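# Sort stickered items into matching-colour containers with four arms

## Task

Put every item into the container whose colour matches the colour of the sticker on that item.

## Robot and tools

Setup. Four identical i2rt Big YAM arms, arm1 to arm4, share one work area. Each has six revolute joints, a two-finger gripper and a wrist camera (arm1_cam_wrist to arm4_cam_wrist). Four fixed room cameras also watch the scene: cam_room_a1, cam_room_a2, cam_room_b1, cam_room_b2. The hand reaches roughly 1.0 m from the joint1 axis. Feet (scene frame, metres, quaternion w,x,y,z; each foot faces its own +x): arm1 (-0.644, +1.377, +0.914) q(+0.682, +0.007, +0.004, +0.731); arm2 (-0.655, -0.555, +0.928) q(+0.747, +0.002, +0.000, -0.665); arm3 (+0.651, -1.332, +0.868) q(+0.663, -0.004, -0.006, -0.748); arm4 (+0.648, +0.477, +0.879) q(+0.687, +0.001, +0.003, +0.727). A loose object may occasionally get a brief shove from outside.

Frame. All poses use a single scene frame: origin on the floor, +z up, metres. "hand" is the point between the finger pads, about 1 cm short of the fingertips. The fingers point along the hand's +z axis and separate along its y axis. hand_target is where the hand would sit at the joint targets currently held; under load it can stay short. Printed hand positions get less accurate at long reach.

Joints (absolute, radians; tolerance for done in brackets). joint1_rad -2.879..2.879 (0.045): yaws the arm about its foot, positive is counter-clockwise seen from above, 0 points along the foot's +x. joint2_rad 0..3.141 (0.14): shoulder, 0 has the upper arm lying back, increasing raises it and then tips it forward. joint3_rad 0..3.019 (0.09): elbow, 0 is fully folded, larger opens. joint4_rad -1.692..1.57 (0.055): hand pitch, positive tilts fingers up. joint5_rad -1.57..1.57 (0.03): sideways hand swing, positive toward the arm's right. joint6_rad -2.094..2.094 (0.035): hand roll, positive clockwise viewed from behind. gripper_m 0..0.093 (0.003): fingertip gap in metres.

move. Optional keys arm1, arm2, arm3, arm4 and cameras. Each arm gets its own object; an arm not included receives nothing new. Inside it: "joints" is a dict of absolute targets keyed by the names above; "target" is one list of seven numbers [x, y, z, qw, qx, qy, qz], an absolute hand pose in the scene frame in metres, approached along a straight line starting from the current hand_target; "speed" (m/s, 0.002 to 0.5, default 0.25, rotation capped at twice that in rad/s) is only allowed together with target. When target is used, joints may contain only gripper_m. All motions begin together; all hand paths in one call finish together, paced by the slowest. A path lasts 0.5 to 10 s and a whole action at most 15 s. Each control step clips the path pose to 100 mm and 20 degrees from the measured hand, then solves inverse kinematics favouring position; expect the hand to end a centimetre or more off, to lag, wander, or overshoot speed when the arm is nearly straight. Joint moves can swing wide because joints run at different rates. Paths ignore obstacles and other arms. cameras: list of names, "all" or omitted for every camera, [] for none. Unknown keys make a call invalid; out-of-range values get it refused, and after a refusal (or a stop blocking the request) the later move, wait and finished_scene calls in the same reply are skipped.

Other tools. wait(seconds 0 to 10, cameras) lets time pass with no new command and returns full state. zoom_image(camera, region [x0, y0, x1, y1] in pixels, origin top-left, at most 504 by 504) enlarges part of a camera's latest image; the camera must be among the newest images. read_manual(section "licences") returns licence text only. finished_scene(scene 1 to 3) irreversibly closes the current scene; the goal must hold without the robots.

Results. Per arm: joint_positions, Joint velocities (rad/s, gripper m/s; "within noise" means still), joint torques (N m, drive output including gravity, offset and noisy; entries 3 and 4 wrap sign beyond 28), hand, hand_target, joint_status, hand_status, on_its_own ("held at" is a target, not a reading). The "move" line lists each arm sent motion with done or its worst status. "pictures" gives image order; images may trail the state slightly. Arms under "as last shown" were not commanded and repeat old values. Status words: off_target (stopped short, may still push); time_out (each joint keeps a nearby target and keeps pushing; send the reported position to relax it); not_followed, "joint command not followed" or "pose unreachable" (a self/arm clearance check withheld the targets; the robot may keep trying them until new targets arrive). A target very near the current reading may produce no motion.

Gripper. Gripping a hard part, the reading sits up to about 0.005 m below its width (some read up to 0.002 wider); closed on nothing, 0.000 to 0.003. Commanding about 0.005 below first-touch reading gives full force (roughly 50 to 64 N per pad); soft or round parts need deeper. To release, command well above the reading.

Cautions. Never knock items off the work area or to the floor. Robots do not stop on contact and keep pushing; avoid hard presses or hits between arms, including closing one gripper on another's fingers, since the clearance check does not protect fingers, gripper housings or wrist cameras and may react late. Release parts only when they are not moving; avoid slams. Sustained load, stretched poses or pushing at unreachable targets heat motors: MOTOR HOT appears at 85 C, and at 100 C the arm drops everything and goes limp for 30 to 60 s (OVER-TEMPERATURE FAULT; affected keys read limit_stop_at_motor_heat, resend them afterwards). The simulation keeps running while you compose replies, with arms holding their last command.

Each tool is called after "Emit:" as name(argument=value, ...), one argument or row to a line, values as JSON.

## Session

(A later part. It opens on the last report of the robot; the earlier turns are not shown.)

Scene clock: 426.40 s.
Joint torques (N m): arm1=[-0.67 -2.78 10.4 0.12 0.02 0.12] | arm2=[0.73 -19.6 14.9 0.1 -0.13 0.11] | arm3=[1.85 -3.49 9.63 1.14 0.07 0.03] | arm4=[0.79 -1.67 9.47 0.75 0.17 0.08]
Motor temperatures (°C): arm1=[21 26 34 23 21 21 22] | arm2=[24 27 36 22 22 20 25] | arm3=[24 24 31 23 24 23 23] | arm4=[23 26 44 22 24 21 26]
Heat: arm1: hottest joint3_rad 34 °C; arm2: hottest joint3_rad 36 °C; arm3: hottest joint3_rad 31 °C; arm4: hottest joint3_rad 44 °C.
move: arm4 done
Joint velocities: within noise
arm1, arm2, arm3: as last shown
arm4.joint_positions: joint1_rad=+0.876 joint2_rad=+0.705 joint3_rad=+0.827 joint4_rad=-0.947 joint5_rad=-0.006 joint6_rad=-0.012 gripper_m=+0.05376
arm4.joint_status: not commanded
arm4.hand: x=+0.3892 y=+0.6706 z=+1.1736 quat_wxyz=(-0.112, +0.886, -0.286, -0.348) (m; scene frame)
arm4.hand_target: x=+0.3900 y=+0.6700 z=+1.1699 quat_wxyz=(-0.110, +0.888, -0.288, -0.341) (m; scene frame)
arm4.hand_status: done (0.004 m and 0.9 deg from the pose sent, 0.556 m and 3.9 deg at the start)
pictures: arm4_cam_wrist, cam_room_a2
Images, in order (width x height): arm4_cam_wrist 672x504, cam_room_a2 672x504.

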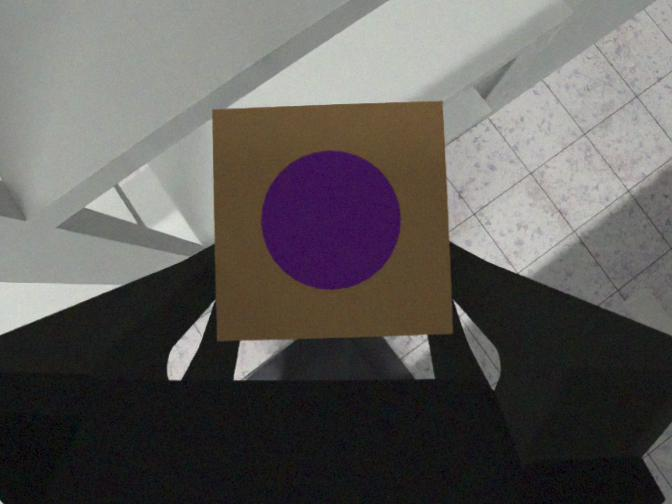

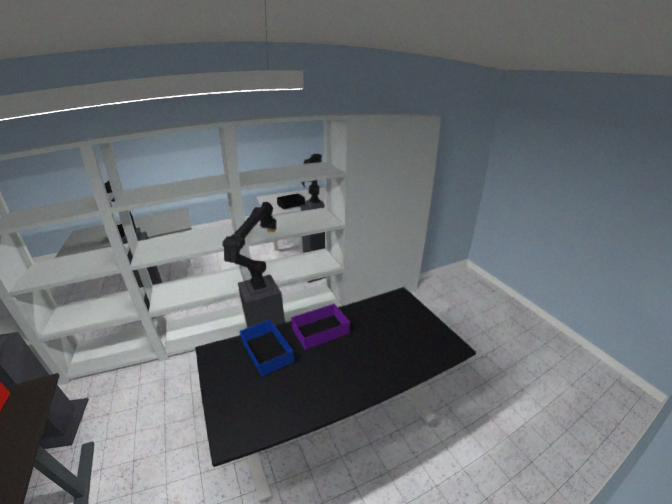

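Emit:
move(
  arm2={"joints":{"joint2_rad":0.97,"joint3_rad":0.985,"joint4_rad":-1.6,"joint6_rad":0.0}},
  arm4={"joints":{"joint1_rad":-1.10}},
  cameras=["arm4_cam_wrist","arm2_cam_wrist"],
)

Emit:
move(
  arm2={"joints":{"joint1_rad":2.125,"joint6_rad":1.57}},
  arm4={"target":[1.08,0.73,1.13,0.3586,0.247,0.8945,-0.0977],"speed":0.2},
  cameras=["arm4_cam_wrist","arm2_cam_wrist","cam_room_a2"],
)

Scene clock: 440.53 s.
Joint torques (N m): arm1=[-0.44 -2.2 10.47 -0.12 -0.03 0.1] | arm2=[0.67 -5.95 9.88 0.47 -0.12 0.2] | arm3=[1.9 -3.6 9.63 1.17 0.06 0.03] | arm4=[0.73 -2.37 9.42 0.79 0.03 0.06]
Motor temperatures (°C): arm1=[21 26 34 23 21 21 22] | arm2=[24 27 36 22 22 20 25] | arm3=[24 24 31 23 24 23 23] | arm4=[23 25 41 22 24 21 26]
Heat: arm1: hottest joint3_rad 34 °C; arm2: hottest joint3_rad 36 °C; arm3: hottest joint3_rad 31 °C; arm4: hottest joint3_rad 41 °C.
move: arm2 done; arm4 done
Joint velocities: within noise
arm1, arm3: as last shown
arm2.joint_positions: joint1_rad=-1.229 joint2_rad=+0.970 joint3_rad=+0.999 joint4_rad=-1.594 joint5_rad=+0.000 joint6_rad=-0.014 gripper_m=+0.06910
arm2.joint_status: all done
arm2.hand: x=-0.8772 y=-0.6650 z=+1.1739 quat_wxyz=(+0.001, -0.972, -0.234, +0.001) (m; scene frame)
arm2.hand_target: x=-0.8727 y=-0.6632 z=+1.1686 quat_wxyz=(+0.002, -0.974, -0.227, -0.008) (m; scene frame)
arm2.hand_status: not commanded
arm4.joint_positions: joint1_rad=-1.098 joint2_rad=+0.705 joint3_rad=+0.827 joint4_rad=-0.947 joint5_rad=-0.002 joint6_rad=-0.012 gripper_m=+0.05376
arm4.joint_status: all done
arm4.hand: x=+0.9284 y=+0.6416 z=+1.1710 quat_wxyz=(-0.350, +0.250, -0.898, -0.093) (m; scene frame)
arm4.hand_target: x=+0.9278 y=+0.6406 z=+1.1675 quat_wxyz=(-0.343, +0.249, -0.901, -0.092) (m; scene frame)
arm4.hand_status: not commanded
pictures: arm2_cam_wrist, arm4_cam_wrist
Images, in order (width x height): arm2_cam_wrist 672x504, arm4_cam_wrist 672x504.

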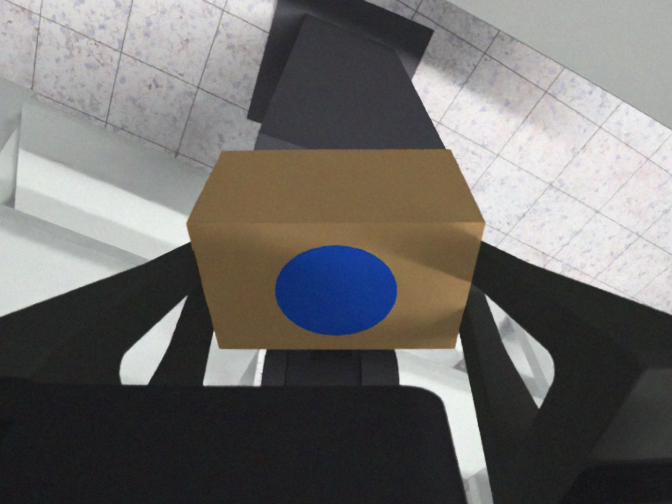

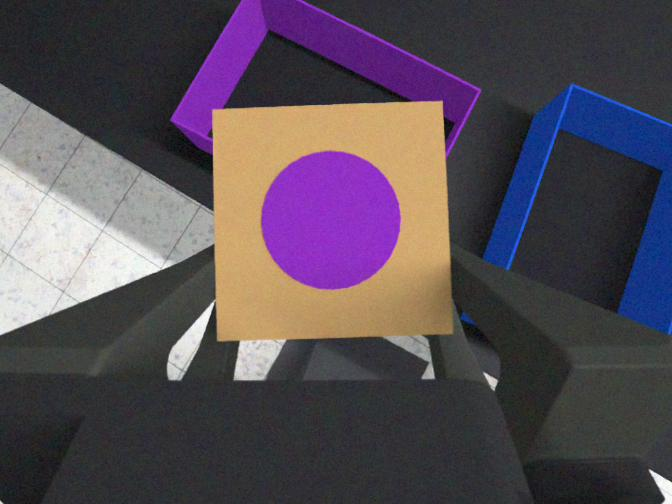

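Scene clock: 444.10 s.
Joint torques (N m): arm1=[-1.14 -2.37 10.55 0.02 -0.02 0.12] | arm2=[0.97 -5.6 9.76 0.36 0.17 0.21] | arm3=[1.9 -3.66 9.63 1.18 0.06 0.03] | arm4=[1.55 -12.63 12.57 -0.06 0.75 0.18]
Motor temperatures (°C): arm1=[21 26 34 23 21 21 22] | arm2=[24 27 36 22 22 20 25] | arm3=[24 24 31 23 24 23 23] | arm4=[23 25 41 22 24 21 26]
Heat: arm1: hottest joint3_rad 34 °C; arm2: hottest joint3_rad 36 °C; arm3: hottest joint3_rad 31 °C; arm4: hottest joint3_rad 41 °C.
move: arm2 done; arm4 off_target
Joint velocities: within noise
arm1, arm3: as last shown
arm2.joint_positions: joint1_rad=+2.122 joint2_rad=+0.970 joint3_rad=+0.999 joint4_rad=-1.594 joint5_rad=-0.003 joint6_rad=+1.556 gripper_m=+0.06911
arm2.joint_status: all done
arm2.hand: x=-0.4618 y=-0.4029 z=+1.1755 quat_wxyz=(+0.000, -0.429, -0.903, -0.005) (m; scene frame)
arm2.hand_target: x=-0.4658 y=-0.4055 z=+1.1702 quat_wxyz=(+0.004, -0.434, -0.901, +0.004) (m; scene frame)
arm2.hand_status: not commanded
arm4.joint_positions: joint1_rad=-0.875 joint2_rad=+1.467 joint3_rad=+1.256 joint4_rad=-1.131 joint5_rad=+0.722 joint6_rad=+1.188 gripper_m=+0.05376
arm4.joint_status: not commanded
arm4.hand: x=+1.0698 y=+0.7156 z=+1.1127 quat_wxyz=(-0.348, -0.239, -0.899, +0.113) (m; scene frame)
arm4.hand_target: x=+1.0790 y=+0.7294 z=+1.1299 quat_wxyz=(-0.359, -0.247, -0.895, +0.097) (m; scene frame)
arm4.hand_status: off_target (0.025 m and 2.3 deg from the pose sent, 0.180 m and 61.8 deg at the start)
pictures: arm2_cam_wrist, arm4_cam_wrist, cam_room_a2
Images, in order (width x height): arm2_cam_wrist 672x504, arm4_cam_wrist 672x504, cam_room_a2 672x504.

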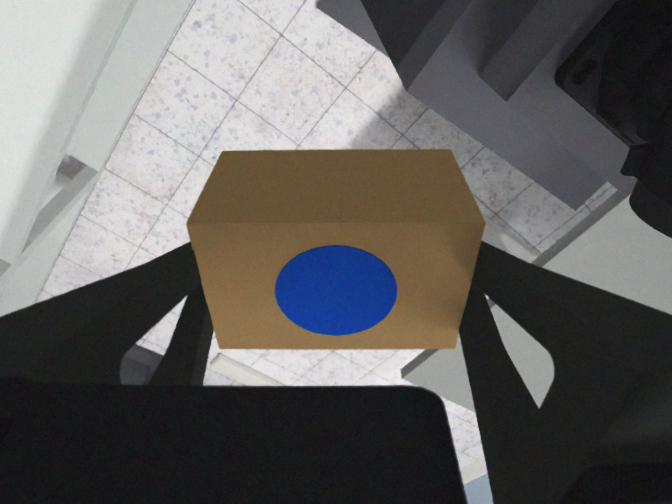

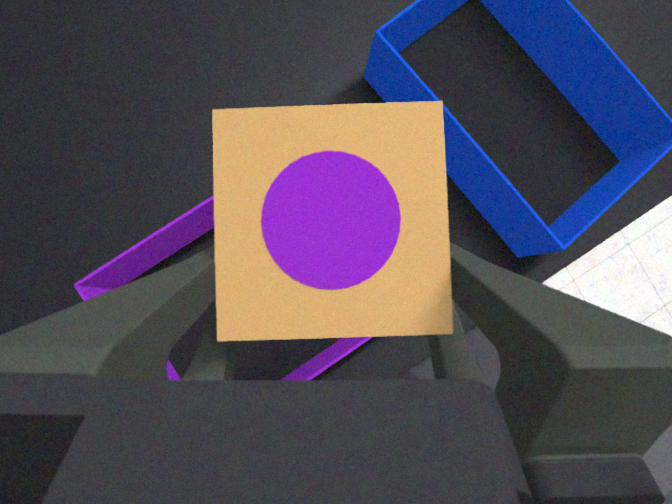

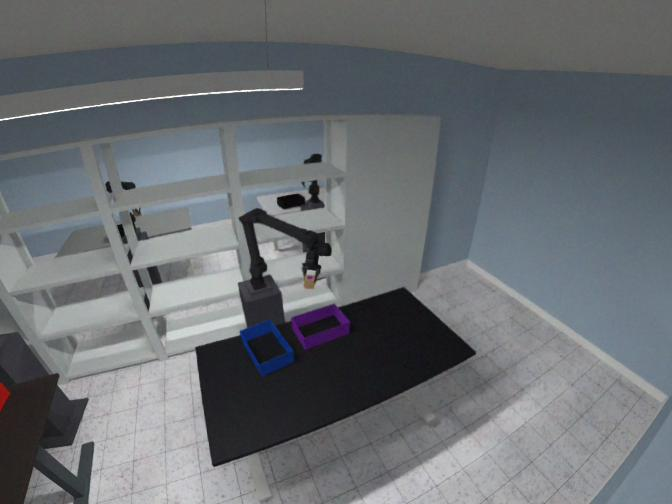

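Emit:
move(
  arm4={"target":[1.09,0.735,1.1,0.346,-0.2416,0.9018,0.0927],"speed":0.2},
  cameras=["arm4_cam_wrist","cam_room_a2"],
)

Scene clock: 452.80 s.
Joint torques (N m): arm1=[-0.38 -2.55 10.52 -0.01 -0.03 0.11] | arm2=[0.91 -5.71 9.78 0.35 0.16 0.21] | arm3=[1.9 -3.6 9.68 1.18 0.06 0.02] | arm4=[0.03 -13.04 8.96 1.76 -0.04 -0.07]
Motor temperatures (°C): arm1=[21 26 34 23 21 21 22] | arm2=[24 27 36 22 22 20 25] | arm3=[24 24 31 23 24 23 23] | arm4=[23 25 40 22 25 21 26]
Heat: arm1: hottest joint3_rad 34 °C; arm2: hottest joint3_rad 36 °C; arm3: hottest joint3_rad 31 °C; arm4: hottest joint3_rad 40 °C.
move: arm4 done
Joint velocities: within noise
arm1.joint_positions: joint1_rad=-2.247 joint2_rad=+0.983 joint3_rad=+1.012 joint4_rad=-1.579 joint5_rad=-0.006 joint6_rad=+0.007 gripper_m=+0.08496
arm1.joint_status: not commanded
arm1.hand: x=-0.4299 y=+1.2312 z=+1.1591 quat_wxyz=(-0.003, -0.302, -0.953, +0.002) (m; scene frame)
arm1.hand_target: x=-0.4301 y=+1.2350 z=+1.1600 quat_wxyz=(+0.000, -0.301, -0.954, +0.000) (m; scene frame)
arm1.hand_status: not commanded
arm2, arm3: as last shown
arm2.hand: x=-0.4618 y=-0.4029 z=+1.1755 quat_wxyz=(+0.000, -0.430, -0.903, -0.005) (m; scene frame)
arm4.joint_positions: joint1_rad=-1.091 joint2_rad=+1.295 joint3_rad=+0.998 joint4_rad=-0.569 joint5_rad=+0.008 joint6_rad=+0.020 gripper_m=+0.05372
arm4.joint_status: not commanded
arm4.hand: x=+1.0871 y=+0.7366 z=+1.0904 quat_wxyz=(-0.330, +0.239, -0.909, -0.090) (m; scene frame)
arm4.hand_target: x=+1.0899 y=+0.7349 z=+1.1000 quat_wxyz=(-0.346, +0.242, -0.902, -0.092) (m; scene frame)
arm4.hand_status: done (0.010 m and 2.0 deg from the pose sent, 0.031 m and 60.6 deg at the start)
pictures: arm4_cam_wrist, cam_room_a2
Images, in order (width x height): arm4_cam_wrist 672x504, cam_room_a2 672x504.

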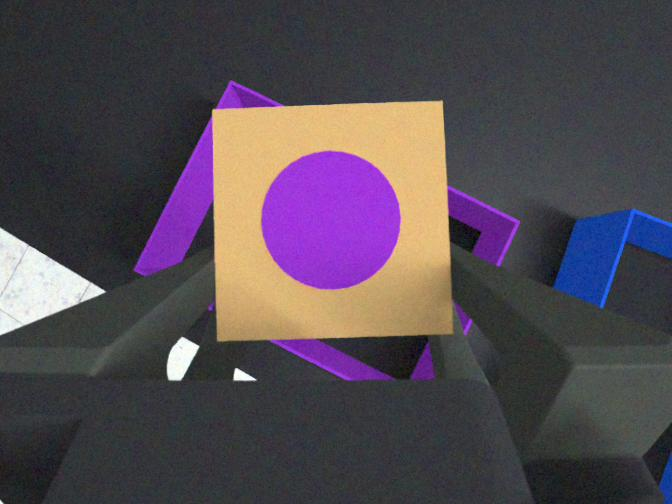

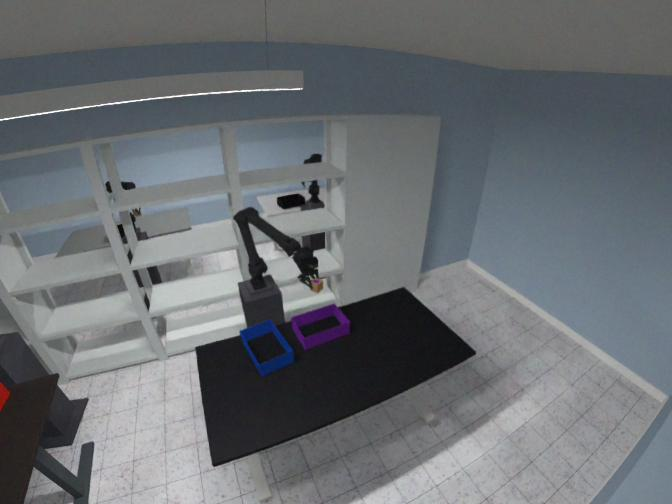

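Emit:
move(
  arm2={"target":[-0.0986,-0.114,1.11,0,0.4352,0.9003,0],"speed":0.15},
  arm4={"target":[1.108,0.744,0.85,0.346,-0.2416,0.9018,0.0927],"speed":0.12},
  cameras=["arm4_cam_wrist","arm2_cam_wrist","cam_room_a2"],
)

Scene clock: 466.63 s.
Joint torques (N m): arm1=[-0.73 -2.61 10.55 0.06 0 0.09] | arm2=[0.97 -23.77 16.01 0.13 0.24 0.21] | arm3=[1.79 -3.66 9.65 1.17 0.07 0.02] | arm4=[0.38 -13.74 5.24 1.76 -0.04 -0.1]
Motor temperatures (°C): arm1=[21 25 34 23 21 21 22] | arm2=[24 27 36 22 22 20 25] | arm3=[24 24 31 23 24 23 23] | arm4=[23 24 39 22 24 21 26]
Heat: arm1: hottest joint3_rad 34 °C; arm2: hottest joint3_rad 36 °C; arm3: hottest joint3_rad 31 °C; arm4: hottest joint3_rad 39 °C.
move: arm2 off_target; arm4 done
Joint velocities: within noise
arm1, arm3: as last shown
arm2.joint_positions: joint1_rad=+2.122 joint2_rad=+2.264 joint3_rad=+2.379 joint4_rad=-1.671 joint5_rad=-0.002 joint6_rad=+1.558 gripper_m=+0.06911
arm2.joint_status: not commanded
arm2.hand: x=-0.1066 y=-0.1227 z=+1.1069 quat_wxyz=(-0.003, -0.430, -0.903, -0.009) (m; scene frame)
arm2.hand_target: x=-0.0995 y=-0.1147 z=+1.1095 quat_wxyz=(-0.008, -0.435, -0.900, -0.017) (m; scene frame)
arm2.hand_status: off_target (0.012 m and 1.2 deg from the pose sent, 0.469 m and 0.9 deg at the start; a joint's target at an end of its range on 24 of 118 steps)
arm4.joint_positions: joint1_rad=-1.092 joint2_rad=+1.778 joint3_rad=+0.759 joint4_rad=+0.184 joint5_rad=+0.006 joint6_rad=+0.017 gripper_m=+0.05372
arm4.joint_status: not commanded
arm4.hand: x=+1.1059 y=+0.7474 z=+0.8559 quat_wxyz=(-0.345, +0.239, -0.903, -0.095) (m; scene frame)
arm4.hand_target: x=+1.1079 y=+0.7440 z=+0.8502 quat_wxyz=(-0.346, +0.242, -0.902, -0.093) (m; scene frame)
arm4.hand_status: done (0.007 m and 0.5 deg from the pose sent, 0.241 m and 2.0 deg at the start)
pictures: arm2_cam_wrist, arm4_cam_wrist, cam_room_a2
Images, in order (width x height): arm2_cam_wrist 672x504, arm4_cam_wrist 672x504, cam_room_a2 672x504.

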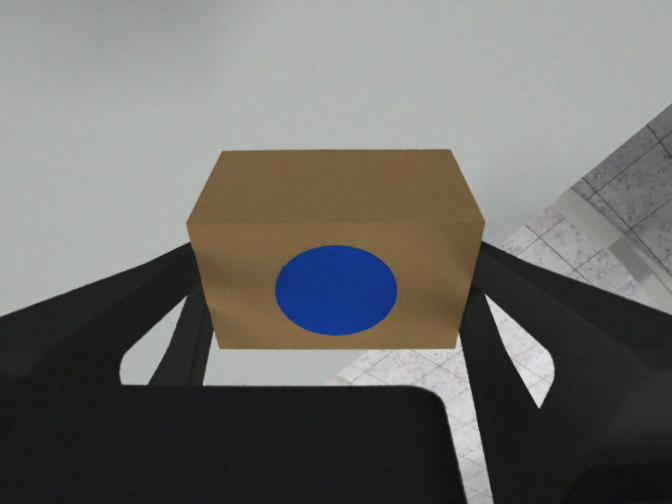

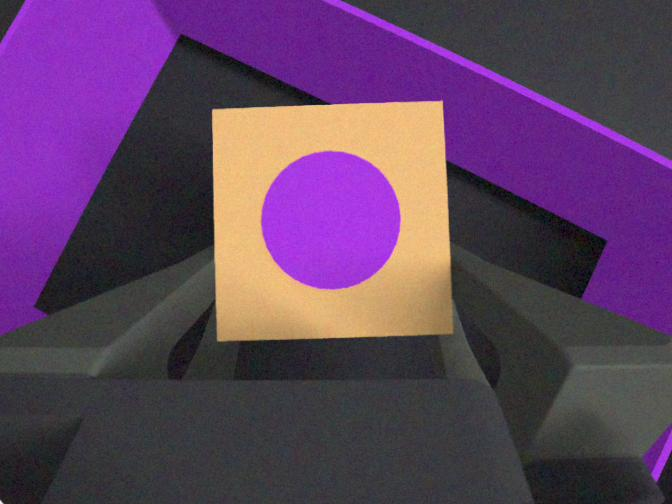

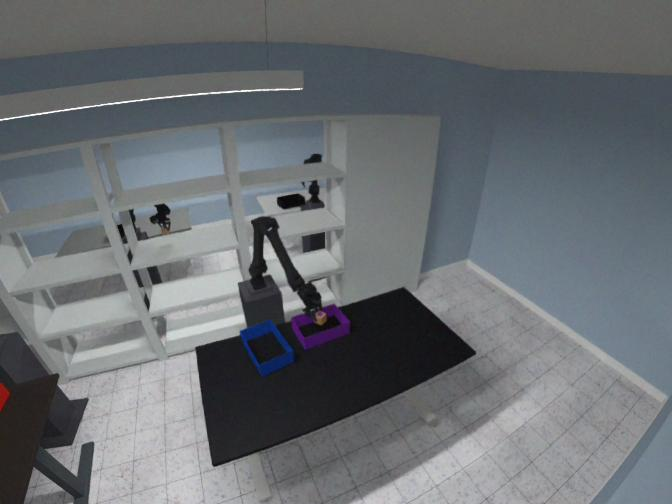

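Emit:
move(
  arm2={"target":[-0.094,-0.108,1.05,0,0.4352,0.9003,0],"speed":0.06},
  arm4={"target":[1.108,0.742,0.80,0.346,-0.2416,0.9018,0.0927],"speed":0.06},
  cameras=["arm4_cam_wrist","arm2_cam_wrist"],
)

Emit:
move(
  arm2={"target":[-0.094,-0.108,1.035,0,0.4352,0.9003,0],"speed":0.04},
  arm4={"target":[1.108,0.742,0.78,0.346,-0.2416,0.9018,0.0927],"speed":0.05},
  cameras=["arm4_cam_wrist","arm2_cam_wrist"],
)

Scene clock: 475.57 s.
Joint torques (N m): arm1=[-0.85 -2.37 10.45 0.06 0.03 0.13] | arm2=[1.2 -23.71 11.33 1.11 0.24 0.2] | arm3=[1.9 -3.43 9.65 1.18 0.06 0.02] | arm4=[0.03 -14.15 4.3 1.83 -0.02 -0.09]
Motor temperatures (°C): arm1=[21 25 34 23 21 21 22] | arm2=[24 27 38 22 22 20 25] | arm3=[24 24 31 23 24 23 23] | arm4=[23 24 37 22 24 21 26]
Heat: arm1: hottest joint3_rad 34 °C; arm2: hottest joint3_rad 38 °C; arm3: hottest joint3_rad 31 °C; arm4: hottest joint3_rad 37 °C.
move: arm2 off_target; arm4 done
Joint velocities: within noise
arm1, arm3: as last shown
arm2.joint_positions: joint1_rad=+2.122 joint2_rad=+2.312 joint3_rad=+2.379 joint4_rad=-1.620 joint5_rad=-0.001 joint6_rad=+1.561 gripper_m=+0.06911
arm2.joint_status: not commanded
arm2.hand: x=-0.0955 y=-0.1140 z=+1.0745 quat_wxyz=(-0.004, -0.431, -0.902, -0.010) (m; scene frame)
arm2.hand_target: x=-0.0947 y=-0.1087 z=+1.0503 quat_wxyz=(+0.000, -0.435, -0.900, +0.000) (m; scene frame)
arm2.hand_status: off_target (0.025 m and 1.3 deg from the pose sent, 0.060 m and 1.2 deg at the start)
arm4.joint_positions: joint1_rad=-1.095 joint2_rad=+1.918 joint3_rad=+0.755 joint4_rad=+0.330 joint5_rad=+0.002 joint6_rad=+0.014 gripper_m=+0.05372
arm4.joint_status: not commanded
arm4.hand: x=+1.1060 y=+0.7461 z=+0.8069 quat_wxyz=(-0.345, +0.239, -0.903, -0.095) (m; scene frame)
arm4.hand_target: x=+1.1078 y=+0.7420 z=+0.8002 quat_wxyz=(-0.346, +0.242, -0.902, -0.093) (m; scene frame)
arm4.hand_status: done (0.008 m and 0.4 deg from the pose sent, 0.056 m and 0.5 deg at the start)
pictures: arm2_cam_wrist, arm4_cam_wrist
Images, in order (width x height): arm2_cam_wrist 672x504, arm4_cam_wrist 672x504.

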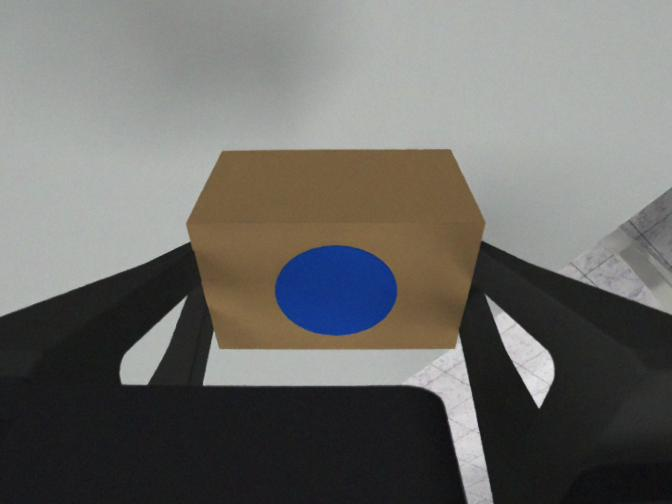

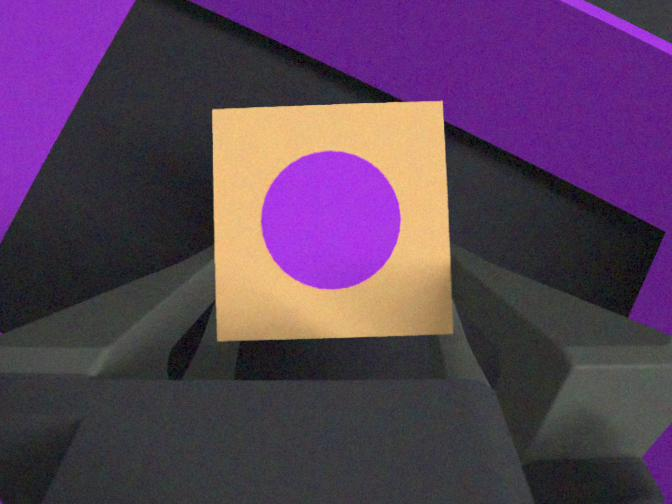

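Scene clock: 476.60 s.
Joint torques (N m): arm1=[-0.85 -2.37 10.47 -0.09 -0.06 0.14] | arm2=[0.97 -23.82 9.96 1.18 0.25 0.2] | arm3=[1.9 -3.37 9.61 1.18 0.07 0.03] | arm4=[-0.09 -14.39 4.22 1.7 0 -0.09]
Motor temperatures (°C): arm1=[21 25 34 23 21 21 22] | arm2=[24 27 38 22 22 20 25] | arm3=[24 24 31 23 24 23 23] | arm4=[23 24 37 22 24 21 26]
Heat: arm1: hottest joint3_rad 34 °C; arm2: hottest joint3_rad 38 °C; arm3: hottest joint3_rad 31 °C; arm4: hottest joint3_rad 37 °C.
move: arm2 off_target; arm4 done
Joint velocities: within noise
arm1: as last shown
arm2.joint_positions: joint1_rad=+2.122 joint2_rad=+2.312 joint3_rad=+2.355 joint4_rad=-1.581 joint5_rad=-0.001 joint6_rad=+1.561 gripper_m=+0.06911
arm2.joint_status: not commanded
arm2.hand: x=-0.0924 y=-0.1115 z=+1.0653 quat_wxyz=(-0.007, -0.431, -0.902, -0.017) (m; scene frame)
arm2.hand_target: x=-0.0948 y=-0.1087 z=+1.0355 quat_wxyz=(+0.000, -0.435, -0.900, +0.000) (m; scene frame)
arm2.hand_status: off_target (0.031 m and 2.1 deg from the pose sent, 0.040 m and 1.3 deg at the start)
arm3.joint_positions: joint1_rad=+1.681 joint2_rad=+0.994 joint3_rad=+1.678 joint4_rad=-1.600 joint5_rad=-0.001 joint6_rad=-0.008 gripper_m=+0.09398
arm3.joint_status: not commanded
arm3.hand: x=+0.9681 y=-1.3281 z=+1.3992 quat_wxyz=(-0.322, +0.001, -0.947, +0.009) (m; scene frame)
arm3.hand_target: x=+0.9697 y=-1.3251 z=+1.4071 quat_wxyz=(-0.330, +0.002, -0.944, +0.007) (m; scene frame)
arm3.hand_status: not commanded
arm4.joint_positions: joint1_rad=-1.095 joint2_rad=+1.979 joint3_rad=+0.755 joint4_rad=+0.384 joint5_rad=+0.002 joint6_rad=+0.014 gripper_m=+0.05372
arm4.joint_status: not commanded
arm4.hand: x=+1.1035 y=+0.7446 z=+0.7850 quat_wxyz=(-0.342, +0.239, -0.904, -0.094) (m; scene frame)
arm4.hand_target: x=+1.1079 y=+0.7420 z=+0.7802 quat_wxyz=(-0.346, +0.242, -0.902, -0.093) (m; scene frame)
arm4.hand_status: done (0.007 m and 0.6 deg from the pose sent, 0.027 m and 0.4 deg at the start)
pictures: arm2_cam_wrist, arm4_cam_wrist
Images, in order (width x height): arm2_cam_wrist 672x504, arm4_cam_wrist 672x504.

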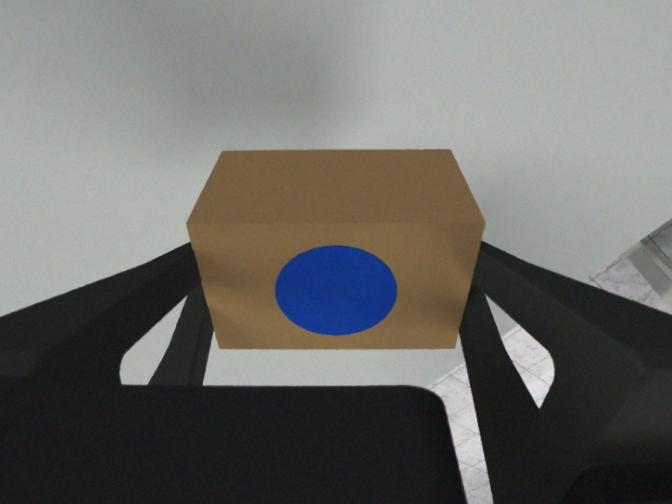

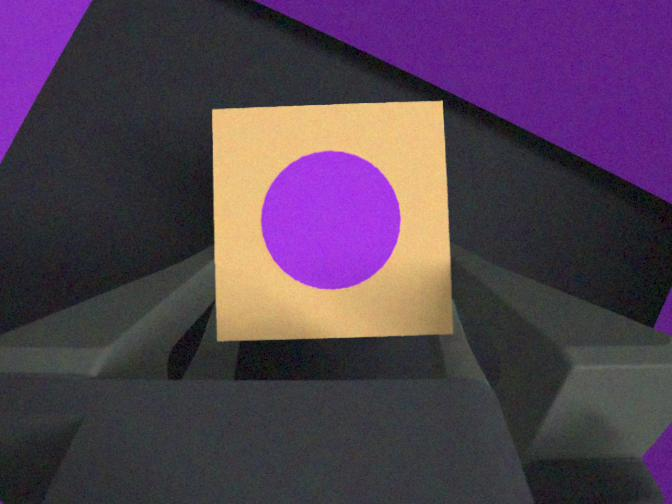

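Emit:
move(
  arm2={"target":[-0.094,-0.108,1.025,0,0.4352,0.9003,0],"speed":0.04},
  arm4={"target":[1.108,0.742,0.767,0.346,-0.2416,0.9018,0.0927],"speed":0.04},
  cameras=["arm4_cam_wrist","cam_room_b1"],
)

Emit:
move(
  arm2={"target":[-0.094,-0.108,1.018,0,0.4352,0.9003,0],"speed":0.04},
  arm4={"target":[1.108,0.742,0.757,0.346,-0.2416,0.9018,0.0927],"speed":0.04},
  cameras=["arm4_cam_wrist","cam_room_b1"],
)

Emit:
zoom_image(
  camera="cam_room_b1",
  region=[150, 120, 300, 240],
)

Scene clock: 484.17 s.
Joint torques (N m): arm1=[-0.73 -2.67 10.43 0.1 -0.04 0.15] | arm2=[1.2 -23.82 9.88 1.2 0.23 0.2] | arm3=[1.85 -3.37 9.62 1.16 0.06 0.03] | arm4=[0.32 -14.56 4.37 1.73 -0.01 -0.09]
Motor temperatures (°C): arm1=[21 25 34 23 21 21 22] | arm2=[24 28 36 22 22 20 26] | arm3=[24 24 31 23 24 23 23] | arm4=[23 24 36 22 24 21 26]
Heat: arm1: hottest joint3_rad 34 °C; arm2: hottest joint3_rad 36 °C; arm3: hottest joint3_rad 31 °C; arm4: hottest joint3_rad 36 °C.
move: arm2 off_target; arm4 done
Joint velocities: within noise
arm1, arm3: as last shown
arm2.joint_positions: joint1_rad=+2.122 joint2_rad=+2.312 joint3_rad=+2.331 joint4_rad=-1.556 joint5_rad=-0.001 joint6_rad=+1.561 gripper_m=+0.06911
arm2.joint_status: not commanded
arm2.hand: x=-0.0918 y=-0.1110 z=+1.0563 quat_wxyz=(-0.007, -0.431, -0.902, -0.018) (m; scene frame)
arm2.hand_target: x=-0.0948 y=-0.1087 z=+1.0257 quat_wxyz=(+0.000, -0.435, -0.900, +0.000) (m; scene frame)
arm2.hand_status: off_target (0.032 m and 2.2 deg from the pose sent, 0.040 m and 2.1 deg at the start)
arm4.joint_positions: joint1_rad=-1.095 joint2_rad=+2.016 joint3_rad=+0.755 joint4_rad=+0.419 joint5_rad=+0.002 joint6_rad=+0.014 gripper_m=+0.05372
arm4.joint_status: not commanded
arm4.hand: x=+1.1015 y=+0.7432 z=+0.7716 quat_wxyz=(-0.341, +0.239, -0.904, -0.094) (m; scene frame)
arm4.hand_target: x=+1.1080 y=+0.7419 z=+0.7672 quat_wxyz=(-0.346, +0.241, -0.902, -0.093) (m; scene frame)
arm4.hand_status: done (0.008 m and 0.7 deg from the pose sent, 0.019 m and 0.6 deg at the start)
pictures: arm4_cam_wrist, cam_room_b1
Images, in order (width x height): arm4_cam_wrist 672x504, cam_room_b1 672x504.

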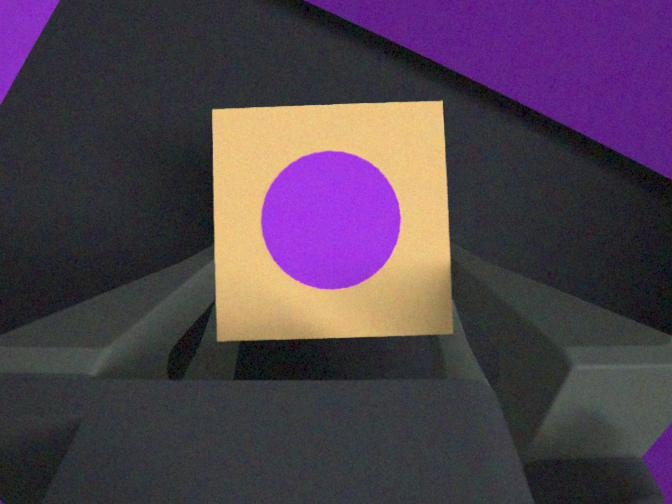

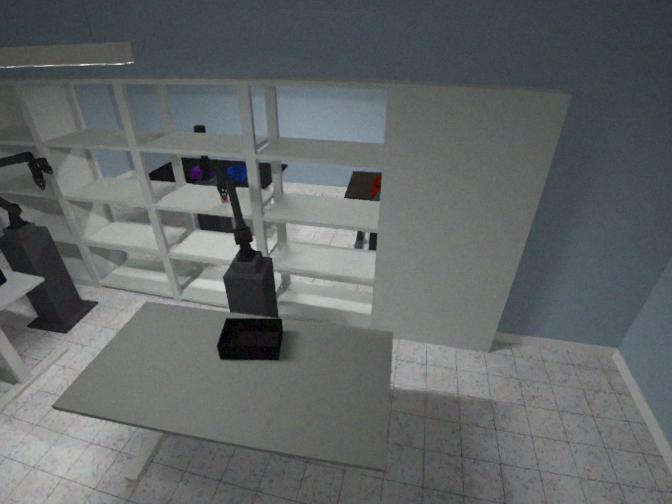

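Scene clock: 485.13 s.
Joint torques (N m): arm1=[-1.2 -2.32 10.35 0.09 -0.02 0.08] | arm2=[1.03 -23.71 9.87 1.21 0.24 0.21] | arm3=[1.85 -3.6 9.63 1.14 0.07 0.03] | arm4=[0.38 -14.39 4.4 1.7 -0.05 -0.11]
Motor temperatures (°C): arm1=[21 25 34 23 21 21 22] | arm2=[24 28 36 22 22 20 26] | arm3=[24 24 31 23 24 23 23] | arm4=[23 24 35 22 24 21 26]
Heat: arm1: hottest joint3_rad 34 °C; arm2: hottest joint3_rad 36 °C; arm3: hottest joint3_rad 31 °C; arm4: hottest joint3_rad 35 °C.
move: arm2 off_target; arm4 done
Joint velocities: within noise
arm1, arm3: as last shown
arm2.joint_positions: joint1_rad=+2.122 joint2_rad=+2.312 joint3_rad=+2.315 joint4_rad=-1.538 joint5_rad=-0.001 joint6_rad=+1.561 gripper_m=+0.06911
arm2.joint_status: not commanded
arm2.hand: x=-0.0915 y=-0.1108 z=+1.0501 quat_wxyz=(-0.007, -0.431, -0.902, -0.018) (m; scene frame)
arm2.hand_target: x=-0.0948 y=-0.1088 z=+1.0186 quat_wxyz=(+0.000, -0.435, -0.900, +0.000) (m; scene frame)
arm2.hand_status: off_target (0.032 m and 2.3 deg from the pose sent, 0.038 m and 2.2 deg at the start)
arm4.joint_positions: joint1_rad=-1.095 joint2_rad=+2.047 joint3_rad=+0.755 joint4_rad=+0.444 joint5_rad=+0.002 joint6_rad=+0.014 gripper_m=+0.05372
arm4.joint_status: not commanded
arm4.hand: x=+1.0992 y=+0.7419 z=+0.7606 quat_wxyz=(-0.339, +0.240, -0.905, -0.093) (m; scene frame)
arm4.hand_target: x=+1.1079 y=+0.7418 z=+0.7572 quat_wxyz=(-0.346, +0.241, -0.902, -0.093) (m; scene frame)
arm4.hand_status: done (0.009 m and 1.0 deg from the pose sent, 0.016 m and 0.7 deg at the start)
pictures: arm4_cam_wrist, cam_room_b1
Images, in order (width x height): arm4_cam_wrist 672x504, cam_room_b1 672x504.

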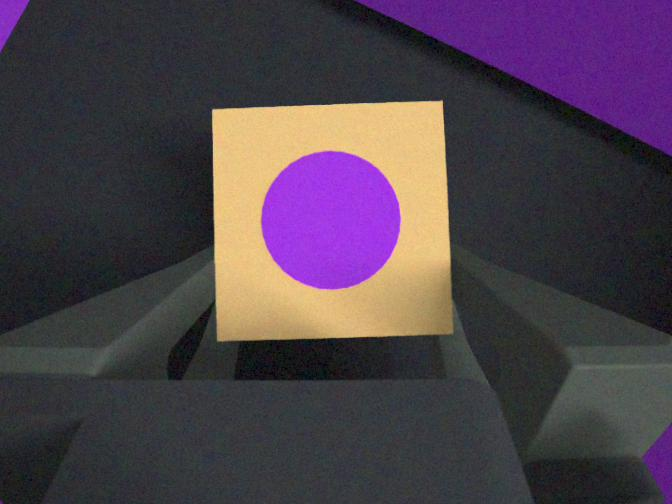

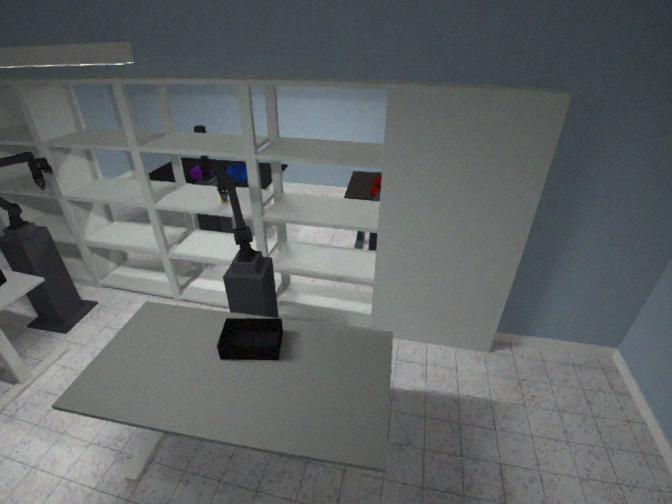

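Scaled by 3.360.

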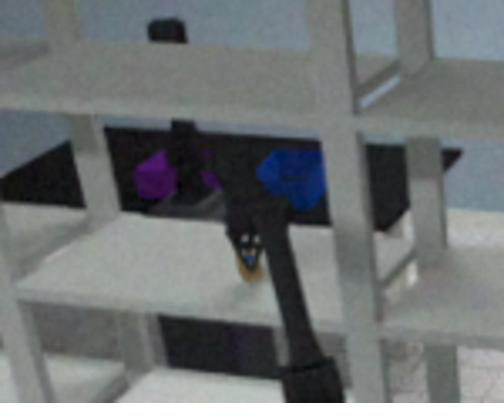

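Emit:
move(
  arm2={"target":[-0.094,-0.108,1.01,0,0.4352,0.9003,0],"speed":0.04},
  arm4={"target":[1.108,0.742,0.745,0.346,-0.2416,0.9018,0.0927],"speed":0.04},
  cameras=[],
)

Emit:
move(
  arm2={"target":[-0.094,-0.108,1.003,0,0.4352,0.9003,0],"speed":0.04},
  arm4={"target":[1.108,0.742,0.735,0.346,-0.2416,0.9018,0.0927],"speed":0.04},
  cameras=["arm4_cam_wrist","cam_room_b1","arm2_cam_wrist"],
)

Emit:
zoom_image(
  camera="cam_room_b1",
  region=[190, 170, 260, 220],
)

Scene clock: 492.67 s.
Joint torques (N m): arm1=[-0.38 -2.37 10.37 -0.03 0.01 0.11] | arm2=[1.08 -23.65 9.81 1.21 0.23 0.2] | arm3=[1.96 -3.66 9.65 1.16 0.07 0.03] | arm4=[0.32 -13.8 4.56 1.59 -0.05 -0.03]
Motor temperatures (°C): arm1=[21 25 34 23 21 21 22] | arm2=[24 29 35 22 22 20 26] | arm3=[24 24 32 23 24 23 23] | arm4=[23 24 34 22 24 21 26]
Heat: arm1: hottest joint3_rad 34 °C; arm2: hottest joint3_rad 35 °C; arm3: hottest joint3_rad 32 °C; arm4: hottest joint3_rad 34 °C.
move: arm2 off_target; arm4 off_target
Joint velocities: within noise
arm1, arm3: as last shown
arm2.joint_positions: joint1_rad=+2.122 joint2_rad=+2.312 joint3_rad=+2.296 joint4_rad=-1.519 joint5_rad=-0.001 joint6_rad=+1.561 gripper_m=+0.06911
arm2.joint_status: not commanded
arm2.hand: x=-0.0913 y=-0.1106 z=+1.0431 quat_wxyz=(-0.008, -0.431, -0.902, -0.019) (m; scene frame)
arm2.hand_target: x=-0.0949 y=-0.1088 z=+1.0106 quat_wxyz=(+0.000, -0.435, -0.900, +0.000) (m; scene frame)
arm2.hand_status: off_target (0.033 m and 2.3 deg from the pose sent, 0.040 m and 2.3 deg at the start)
arm4.joint_positions: joint1_rad=-1.095 joint2_rad=+2.072 joint3_rad=+0.757 joint4_rad=+0.479 joint5_rad=+0.002 joint6_rad=+0.010 gripper_m=+0.05372
arm4.joint_status: not commanded
arm4.hand: x=+1.0999 y=+0.7423 z=+0.7540 quat_wxyz=(-0.344, +0.241, -0.903, -0.094) (m; scene frame)
arm4.hand_target: x=+1.1076 y=+0.7418 z=+0.7452 quat_wxyz=(-0.346, +0.242, -0.902, -0.093) (m; scene frame)
arm4.hand_status: off_target (0.012 m and 0.4 deg from the pose sent, 0.018 m and 1.0 deg at the start)
pictures: none
No camera images: "cameras" was empty.

Scene clock: 493.63 s.
Joint torques (N m): arm1=[-0.85 -2.37 10.47 0.18 -0.03 0.1] | arm2=[1.08 -23.59 9.85 1.2 0.24 0.2] | arm3=[1.85 -3.43 9.68 1.14 0.05 0.03] | arm4=[0.03 -12.75 4.25 1.44 -0.05 -0.05]
Motor temperatures (°C): arm1=[21 25 34 23 21 21 22] | arm2=[24 29 35 22 22 20 26] | arm3=[24 24 32 23 24 23 23] | arm4=[23 24 34 22 24 21 26]
Heat: arm1: hottest joint3_rad 34 °C; arm2: hottest joint3_rad 35 °C; arm3: hottest joint3_rad 32 °C; arm4: hottest joint3_rad 34 °C.
move: arm2 off_target; arm4 off_target
Joint velocities: within noise
arm1, arm3: as last shown
arm2.joint_positions: joint1_rad=+2.122 joint2_rad=+2.312 joint3_rad=+2.282 joint4_rad=-1.502 joint5_rad=-0.001 joint6_rad=+1.561 gripper_m=+0.06911
arm2.joint_status: not commanded
arm2.hand: x=-0.0910 y=-0.1104 z=+1.0374 quat_wxyz=(-0.008, -0.431, -0.902, -0.019) (m; scene frame)
arm2.hand_target: x=-0.0950 y=-0.1089 z=+1.0037 quat_wxyz=(+0.000, -0.435, -0.900, +0.000) (m; scene frame)
arm2.hand_status: off_target (0.035 m and 2.5 deg from the pose sent, 0.040 m and 2.3 deg at the start)
arm4.joint_positions: joint1_rad=-1.095 joint2_rad=+2.088 joint3_rad=+0.769 joint4_rad=+0.511 joint5_rad=+0.002 joint6_rad=+0.010 gripper_m=+0.05372
arm4.joint_status: not commanded
arm4.hand: x=+1.1070 y=+0.7464 z=+0.7541 quat_wxyz=(-0.356, +0.239, -0.898, -0.098) (m; scene frame)
arm4.hand_target: x=+1.1071 y=+0.7416 z=+0.7356 quat_wxyz=(-0.346, +0.242, -0.902, -0.093) (m; scene frame)
arm4.hand_status: off_target (0.020 m and 1.4 deg from the pose sent, 0.021 m and 0.4 deg at the start)
pictures: arm2_cam_wrist, arm4_cam_wrist, cam_room_b1
Images, in order (width x height): arm2_cam_wrist 672x504, arm4_cam_wrist 672x504, cam_room_b1 672x504.

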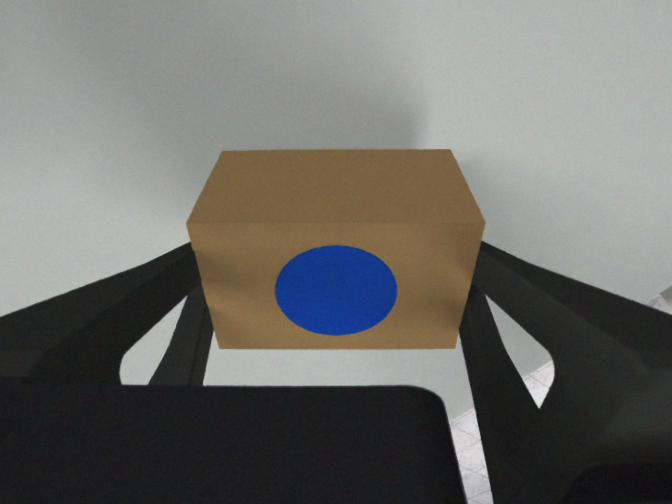

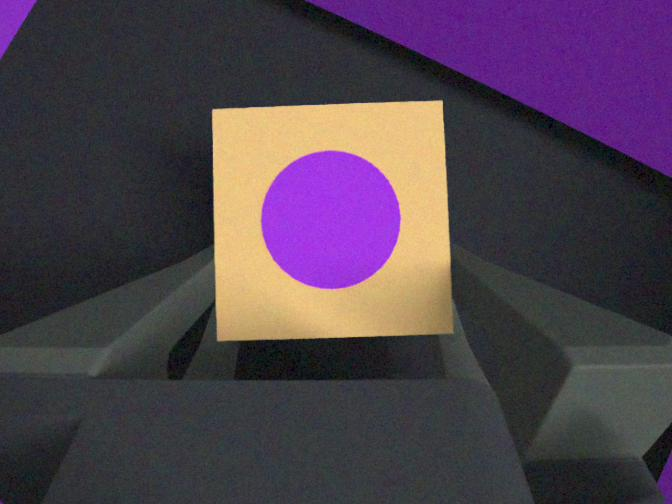

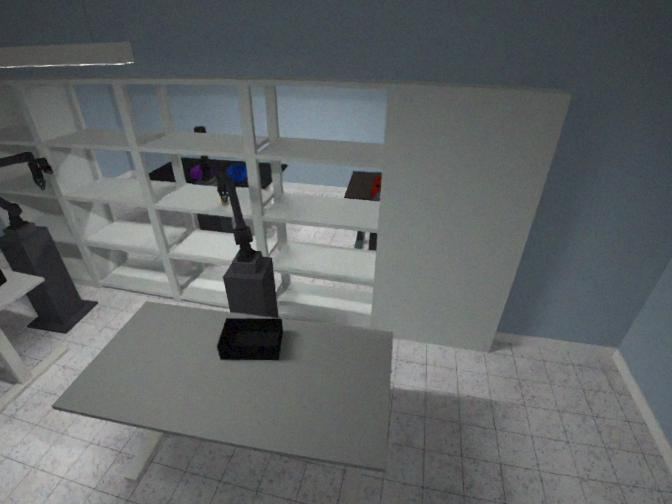

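Scaled by 7.200.

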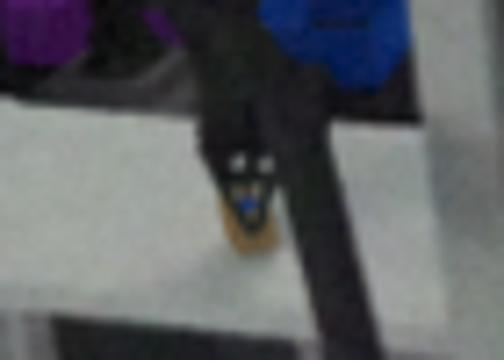

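Emit:
move(
  arm2={"target":[-0.094,-0.108,0.997,0,0.4352,0.9003,0],"speed":0.04},
  arm4={"joints":{"gripper_m":0.085}},
  cameras=["arm4_cam_wrist"],
)

Emit:
move(
  arm2={"target":[-0.094,-0.108,0.990,0,0.4352,0.9003,0],"speed":0.04},
  arm4={"target":[1.04,0.707,0.85,0.346,-0.2416,0.9018,0.0927],"speed":0.1},
  cameras=["arm4_cam_wrist"],
)

Scene clock: 499.33 s.
Joint torques (N m): arm1=[-0.44 -2.55 10.41 -0.09 -0.03 0.07] | arm2=[1.14 -23.36 9.78 1.22 0.25 0.2] | arm3=[1.96 -3.43 9.66 1.14 0.07 0.03] | arm4=[0.03 -14.86 3.97 1.39 0 -0.07]
Motor temperatures (°C): arm1=[21 25 34 23 21 21 22] | arm2=[24 29 35 22 22 20 26] | arm3=[24 24 32 23 24 23 23] | arm4=[23 24 34 22 24 21 26]
Heat: arm1: hottest joint3_rad 34 °C; arm2: hottest joint3_rad 35 °C; arm3: hottest joint3_rad 32 °C; arm4: hottest joint3_rad 34 °C.
move: arm2 off_target; arm4 done
Joint velocities: within noise
arm1.joint_positions: joint1_rad=-2.247 joint2_rad=+0.983 joint3_rad=+1.012 joint4_rad=-1.579 joint5_rad=-0.006 joint6_rad=+0.007 gripper_m=+0.08496
arm1.joint_status: not commanded
arm1.hand: x=-0.4299 y=+1.2312 z=+1.1591 quat_wxyz=(-0.003, -0.302, -0.953, +0.002) (m; scene frame)
arm1.hand_target: x=-0.4301 y=+1.2350 z=+1.1600 quat_wxyz=(+0.000, -0.301, -0.954, +0.000) (m; scene frame)
arm1.hand_status: not commanded
arm2.joint_positions: joint1_rad=+2.122 joint2_rad=+2.312 joint3_rad=+2.269 joint4_rad=-1.488 joint5_rad=-0.001 joint6_rad=+1.561 gripper_m=+0.06911
arm2.joint_status: not commanded
arm2.hand: x=-0.0908 y=-0.1102 z=+1.0325 quat_wxyz=(-0.008, -0.431, -0.902, -0.020) (m; scene frame)
arm2.hand_target: x=-0.0950 y=-0.1089 z=+0.9977 quat_wxyz=(+0.000, -0.435, -0.900, +0.000) (m; scene frame)
arm2.hand_status: off_target (0.036 m and 2.5 deg from the pose sent, 0.041 m and 2.5 deg at the start)
arm3: as last shown
arm4.joint_positions: joint1_rad=-1.095 joint2_rad=+2.111 joint3_rad=+0.769 joint4_rad=+0.511 joint5_rad=+0.002 joint6_rad=+0.010 gripper_m=+0.08491
arm4.joint_status: all done
arm4.hand: x=+1.1022 y=+0.7437 z=+0.7429 quat_wxyz=(-0.346, +0.240, -0.902, -0.095) (m; scene frame)
arm4.hand_target: x=+1.1072 y=+0.7417 z=+0.7357 quat_wxyz=(-0.346, +0.242, -0.902, -0.093) (m; scene frame)
arm4.hand_status: not commanded
pictures: arm4_cam_wrist
Images, in order (width x height): arm4_cam_wrist 672x504.

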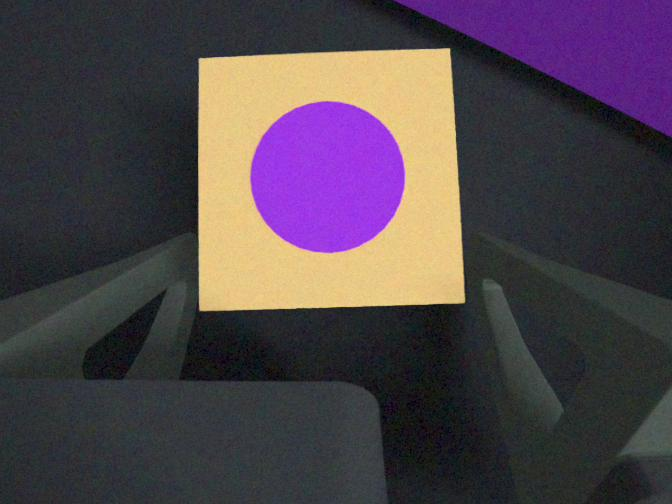

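Scene clock: 501.30 s.
Joint torques (N m): arm1=[-1.67 -2.61 10.36 -0.01 0.01 0.08] | arm2=[1.2 -23.36 9.46 1.31 0.23 0.2] | arm3=[2.02 -3.55 9.59 1.18 0.07 0.03] | arm4=[0.85 -12.63 4.25 0.79 0.17 -0.01]
Motor temperatures (°C): arm1=[21 25 34 23 21 21 22] | arm2=[24 29 34 22 22 20 26] | arm3=[24 24 32 23 24 23 23] | arm4=[23 24 33 22 24 21 26]
Heat: arm1: hottest joint3_rad 34 °C; arm2: hottest joint3_rad 34 °C; arm3: hottest joint3_rad 32 °C; arm4: hottest joint3_rad 33 °C.
move: arm2 off_target; arm4 done
Joint velocities: within noise
arm1, arm3: as last shown
arm2.joint_positions: joint1_rad=+2.122 joint2_rad=+2.313 joint3_rad=+2.259 joint4_rad=-1.473 joint5_rad=-0.001 joint6_rad=+1.561 gripper_m=+0.06911
arm2.joint_status: not commanded
arm2.hand: x=-0.0899 y=-0.1095 z=+1.0280 quat_wxyz=(-0.009, -0.431, -0.902, -0.022) (m; scene frame)
arm2.hand_target: x=-0.0951 y=-0.1090 z=+0.9907 quat_wxyz=(+0.000, -0.435, -0.900, +0.000) (m; scene frame)
arm2.hand_status: off_target (0.038 m and 2.8 deg from the pose sent, 0.043 m and 2.5 deg at the start)
arm4.joint_positions: joint1_rad=-1.098 joint2_rad=+1.673 joint3_rad=+0.542 joint4_rad=+0.310 joint5_rad=+0.004 joint6_rad=+0.010 gripper_m=+0.08491
arm4.joint_status: not commanded
arm4.hand: x=+1.0438 y=+0.7079 z=+0.8511 quat_wxyz=(-0.351, +0.239, -0.901, -0.095) (m; scene frame)
arm4.hand_target: x=+1.0400 y=+0.7070 z=+0.8499 quat_wxyz=(-0.346, +0.242, -0.902, -0.093) (m; scene frame)
arm4.hand_status: done (0.004 m and 0.7 deg from the pose sent, 0.129 m and 0.3 deg at the start)
pictures: arm4_cam_wrist
Images, in order (width x height): arm4_cam_wrist 672x504.

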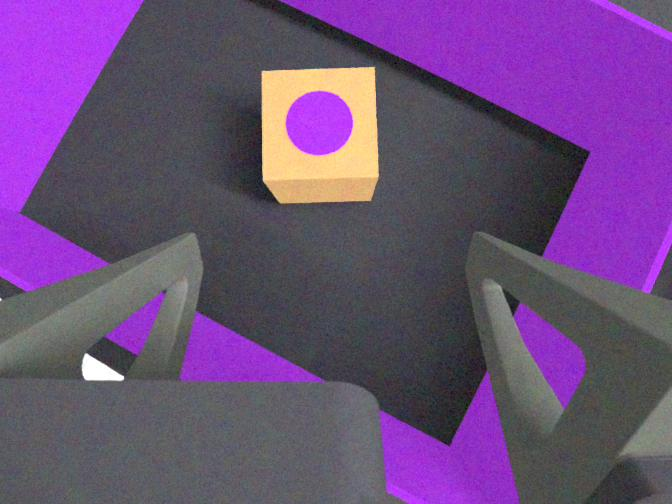

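Emit:
move(
  arm4={"joints":{"joint2_rad":0.705,"joint3_rad":0.827,"joint4_rad":-0.5}},
  cameras=[],
)

Emit:
move(
  arm4={"joints":{"joint1_rad":2.185,"joint4_rad":-0.3}},
  cameras=["arm4_cam_wrist"],
)

Emit:
zoom_image(
  camera="arm4_cam_wrist",
  region=[220, 100, 460, 280],
)

Scene clock: 509.07 s.
Joint torques (N m): arm1=[-0.56 -2.96 10.65 0.05 -0.03 0.12] | arm2=[1.2 -23.24 9.5 1.28 0.23 0.21] | arm3=[1.9 -3.49 9.66 1.16 0.07 0.03] | arm4=[1.08 -2.37 11.18 1.06 0.22 0.03]
Motor temperatures (°C): arm1=[21 25 34 23 21 21 22] | arm2=[24 30 34 22 22 20 26] | arm3=[24 24 32 23 24 23 23] | arm4=[23 24 33 22 24 21 26]
Heat: arm1: hottest joint3_rad 34 °C; arm2: hottest joint3_rad 34 °C; arm3: hottest joint3_rad 32 °C; arm4: hottest joint3_rad 33 °C.
move: arm4 done
Joint velocities: within noise
arm1, arm2, arm3: as last shown
arm4.joint_positions: joint1_rad=-1.098 joint2_rad=+0.704 joint3_rad=+0.809 joint4_rad=-0.488 joint5_rad=+0.004 joint6_rad=+0.010 gripper_m=+0.08491
arm4.joint_status: all done
arm4.hand: x=+0.9825 y=+0.6723 z=+1.2523 quat_wxyz=(-0.538, +0.212, -0.803, -0.147) (m; scene frame)
arm4.hand_target: x=+0.9821 y=+0.6731 z=+1.2604 quat_wxyz=(-0.540, +0.214, -0.801, -0.147) (m; scene frame)
arm4.hand_status: not commanded
pictures: none
No camera images: "cameras" was empty.

Scene clock: 511.50 s.
Joint torques (N m): arm1=[-1.2 -2.55 10.44 0.12 -0.02 0.1] | arm2=[1.08 -23.24 9.5 1.28 0.24 0.2] | arm3=[1.85 -3.49 9.65 1.14 0.07 0.02] | arm4=[1.44 -3.31 11.25 2.09 0.18 0.01]
Motor temperatures (°C): arm1=[21 25 34 23 21 21 22] | arm2=[24 30 34 22 22 20 26] | arm3=[24 24 32 23 24 23 23] | arm4=[23 24 34 22 24 21 26]
Heat: arm1: hottest joint3_rad 34 °C; arm2: hottest joint3_rad 34 °C; arm3: hottest joint3_rad 32 °C; arm4: hottest joint3_rad 34 °C.
move: arm4 done
Joint velocities: within noise
arm1, arm2: as last shown
arm3.joint_positions: joint1_rad=+1.681 joint2_rad=+0.994 joint3_rad=+1.678 joint4_rad=-1.600 joint5_rad=-0.001 joint6_rad=-0.008 gripper_m=+0.09398
arm3.joint_status: not commanded
arm3.hand: x=+0.9681 y=-1.3281 z=+1.3992 quat_wxyz=(-0.322, +0.001, -0.947, +0.009) (m; scene frame)
arm3.hand_target: x=+0.9697 y=-1.3251 z=+1.4071 quat_wxyz=(-0.330, +0.002, -0.944, +0.007) (m; scene frame)
arm3.hand_status: not commanded
arm4.joint_positions: joint1_rad=+2.182 joint2_rad=+0.704 joint3_rad=+0.809 joint4_rad=-0.318 joint5_rad=+0.003 joint6_rad=+0.010 gripper_m=+0.08496
arm4.joint_status: all done
arm4.hand: x=+0.3373 y=+0.2334 z=+1.2967 quat_wxyz=(+0.209, +0.735, +0.250, -0.595) (m; scene frame)
arm4.hand_target: x=+0.3367 y=+0.2323 z=+1.3122 quat_wxyz=(+0.212, +0.724, +0.247, -0.608) (m; scene frame)
arm4.hand_status: not commanded
pictures: arm4_cam_wrist
Images, in order (width x height): arm4_cam_wrist 672x504.

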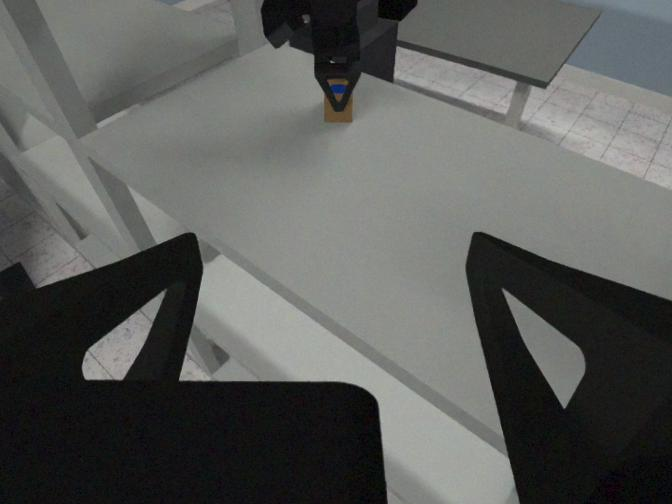

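Scaled by 2.100.

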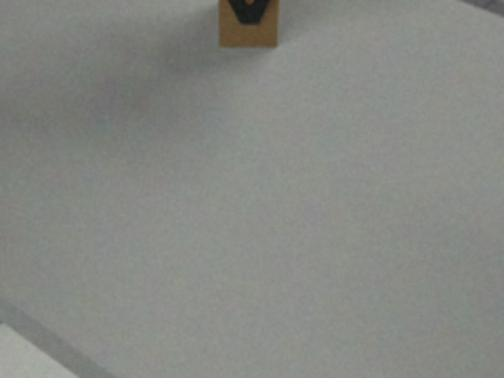

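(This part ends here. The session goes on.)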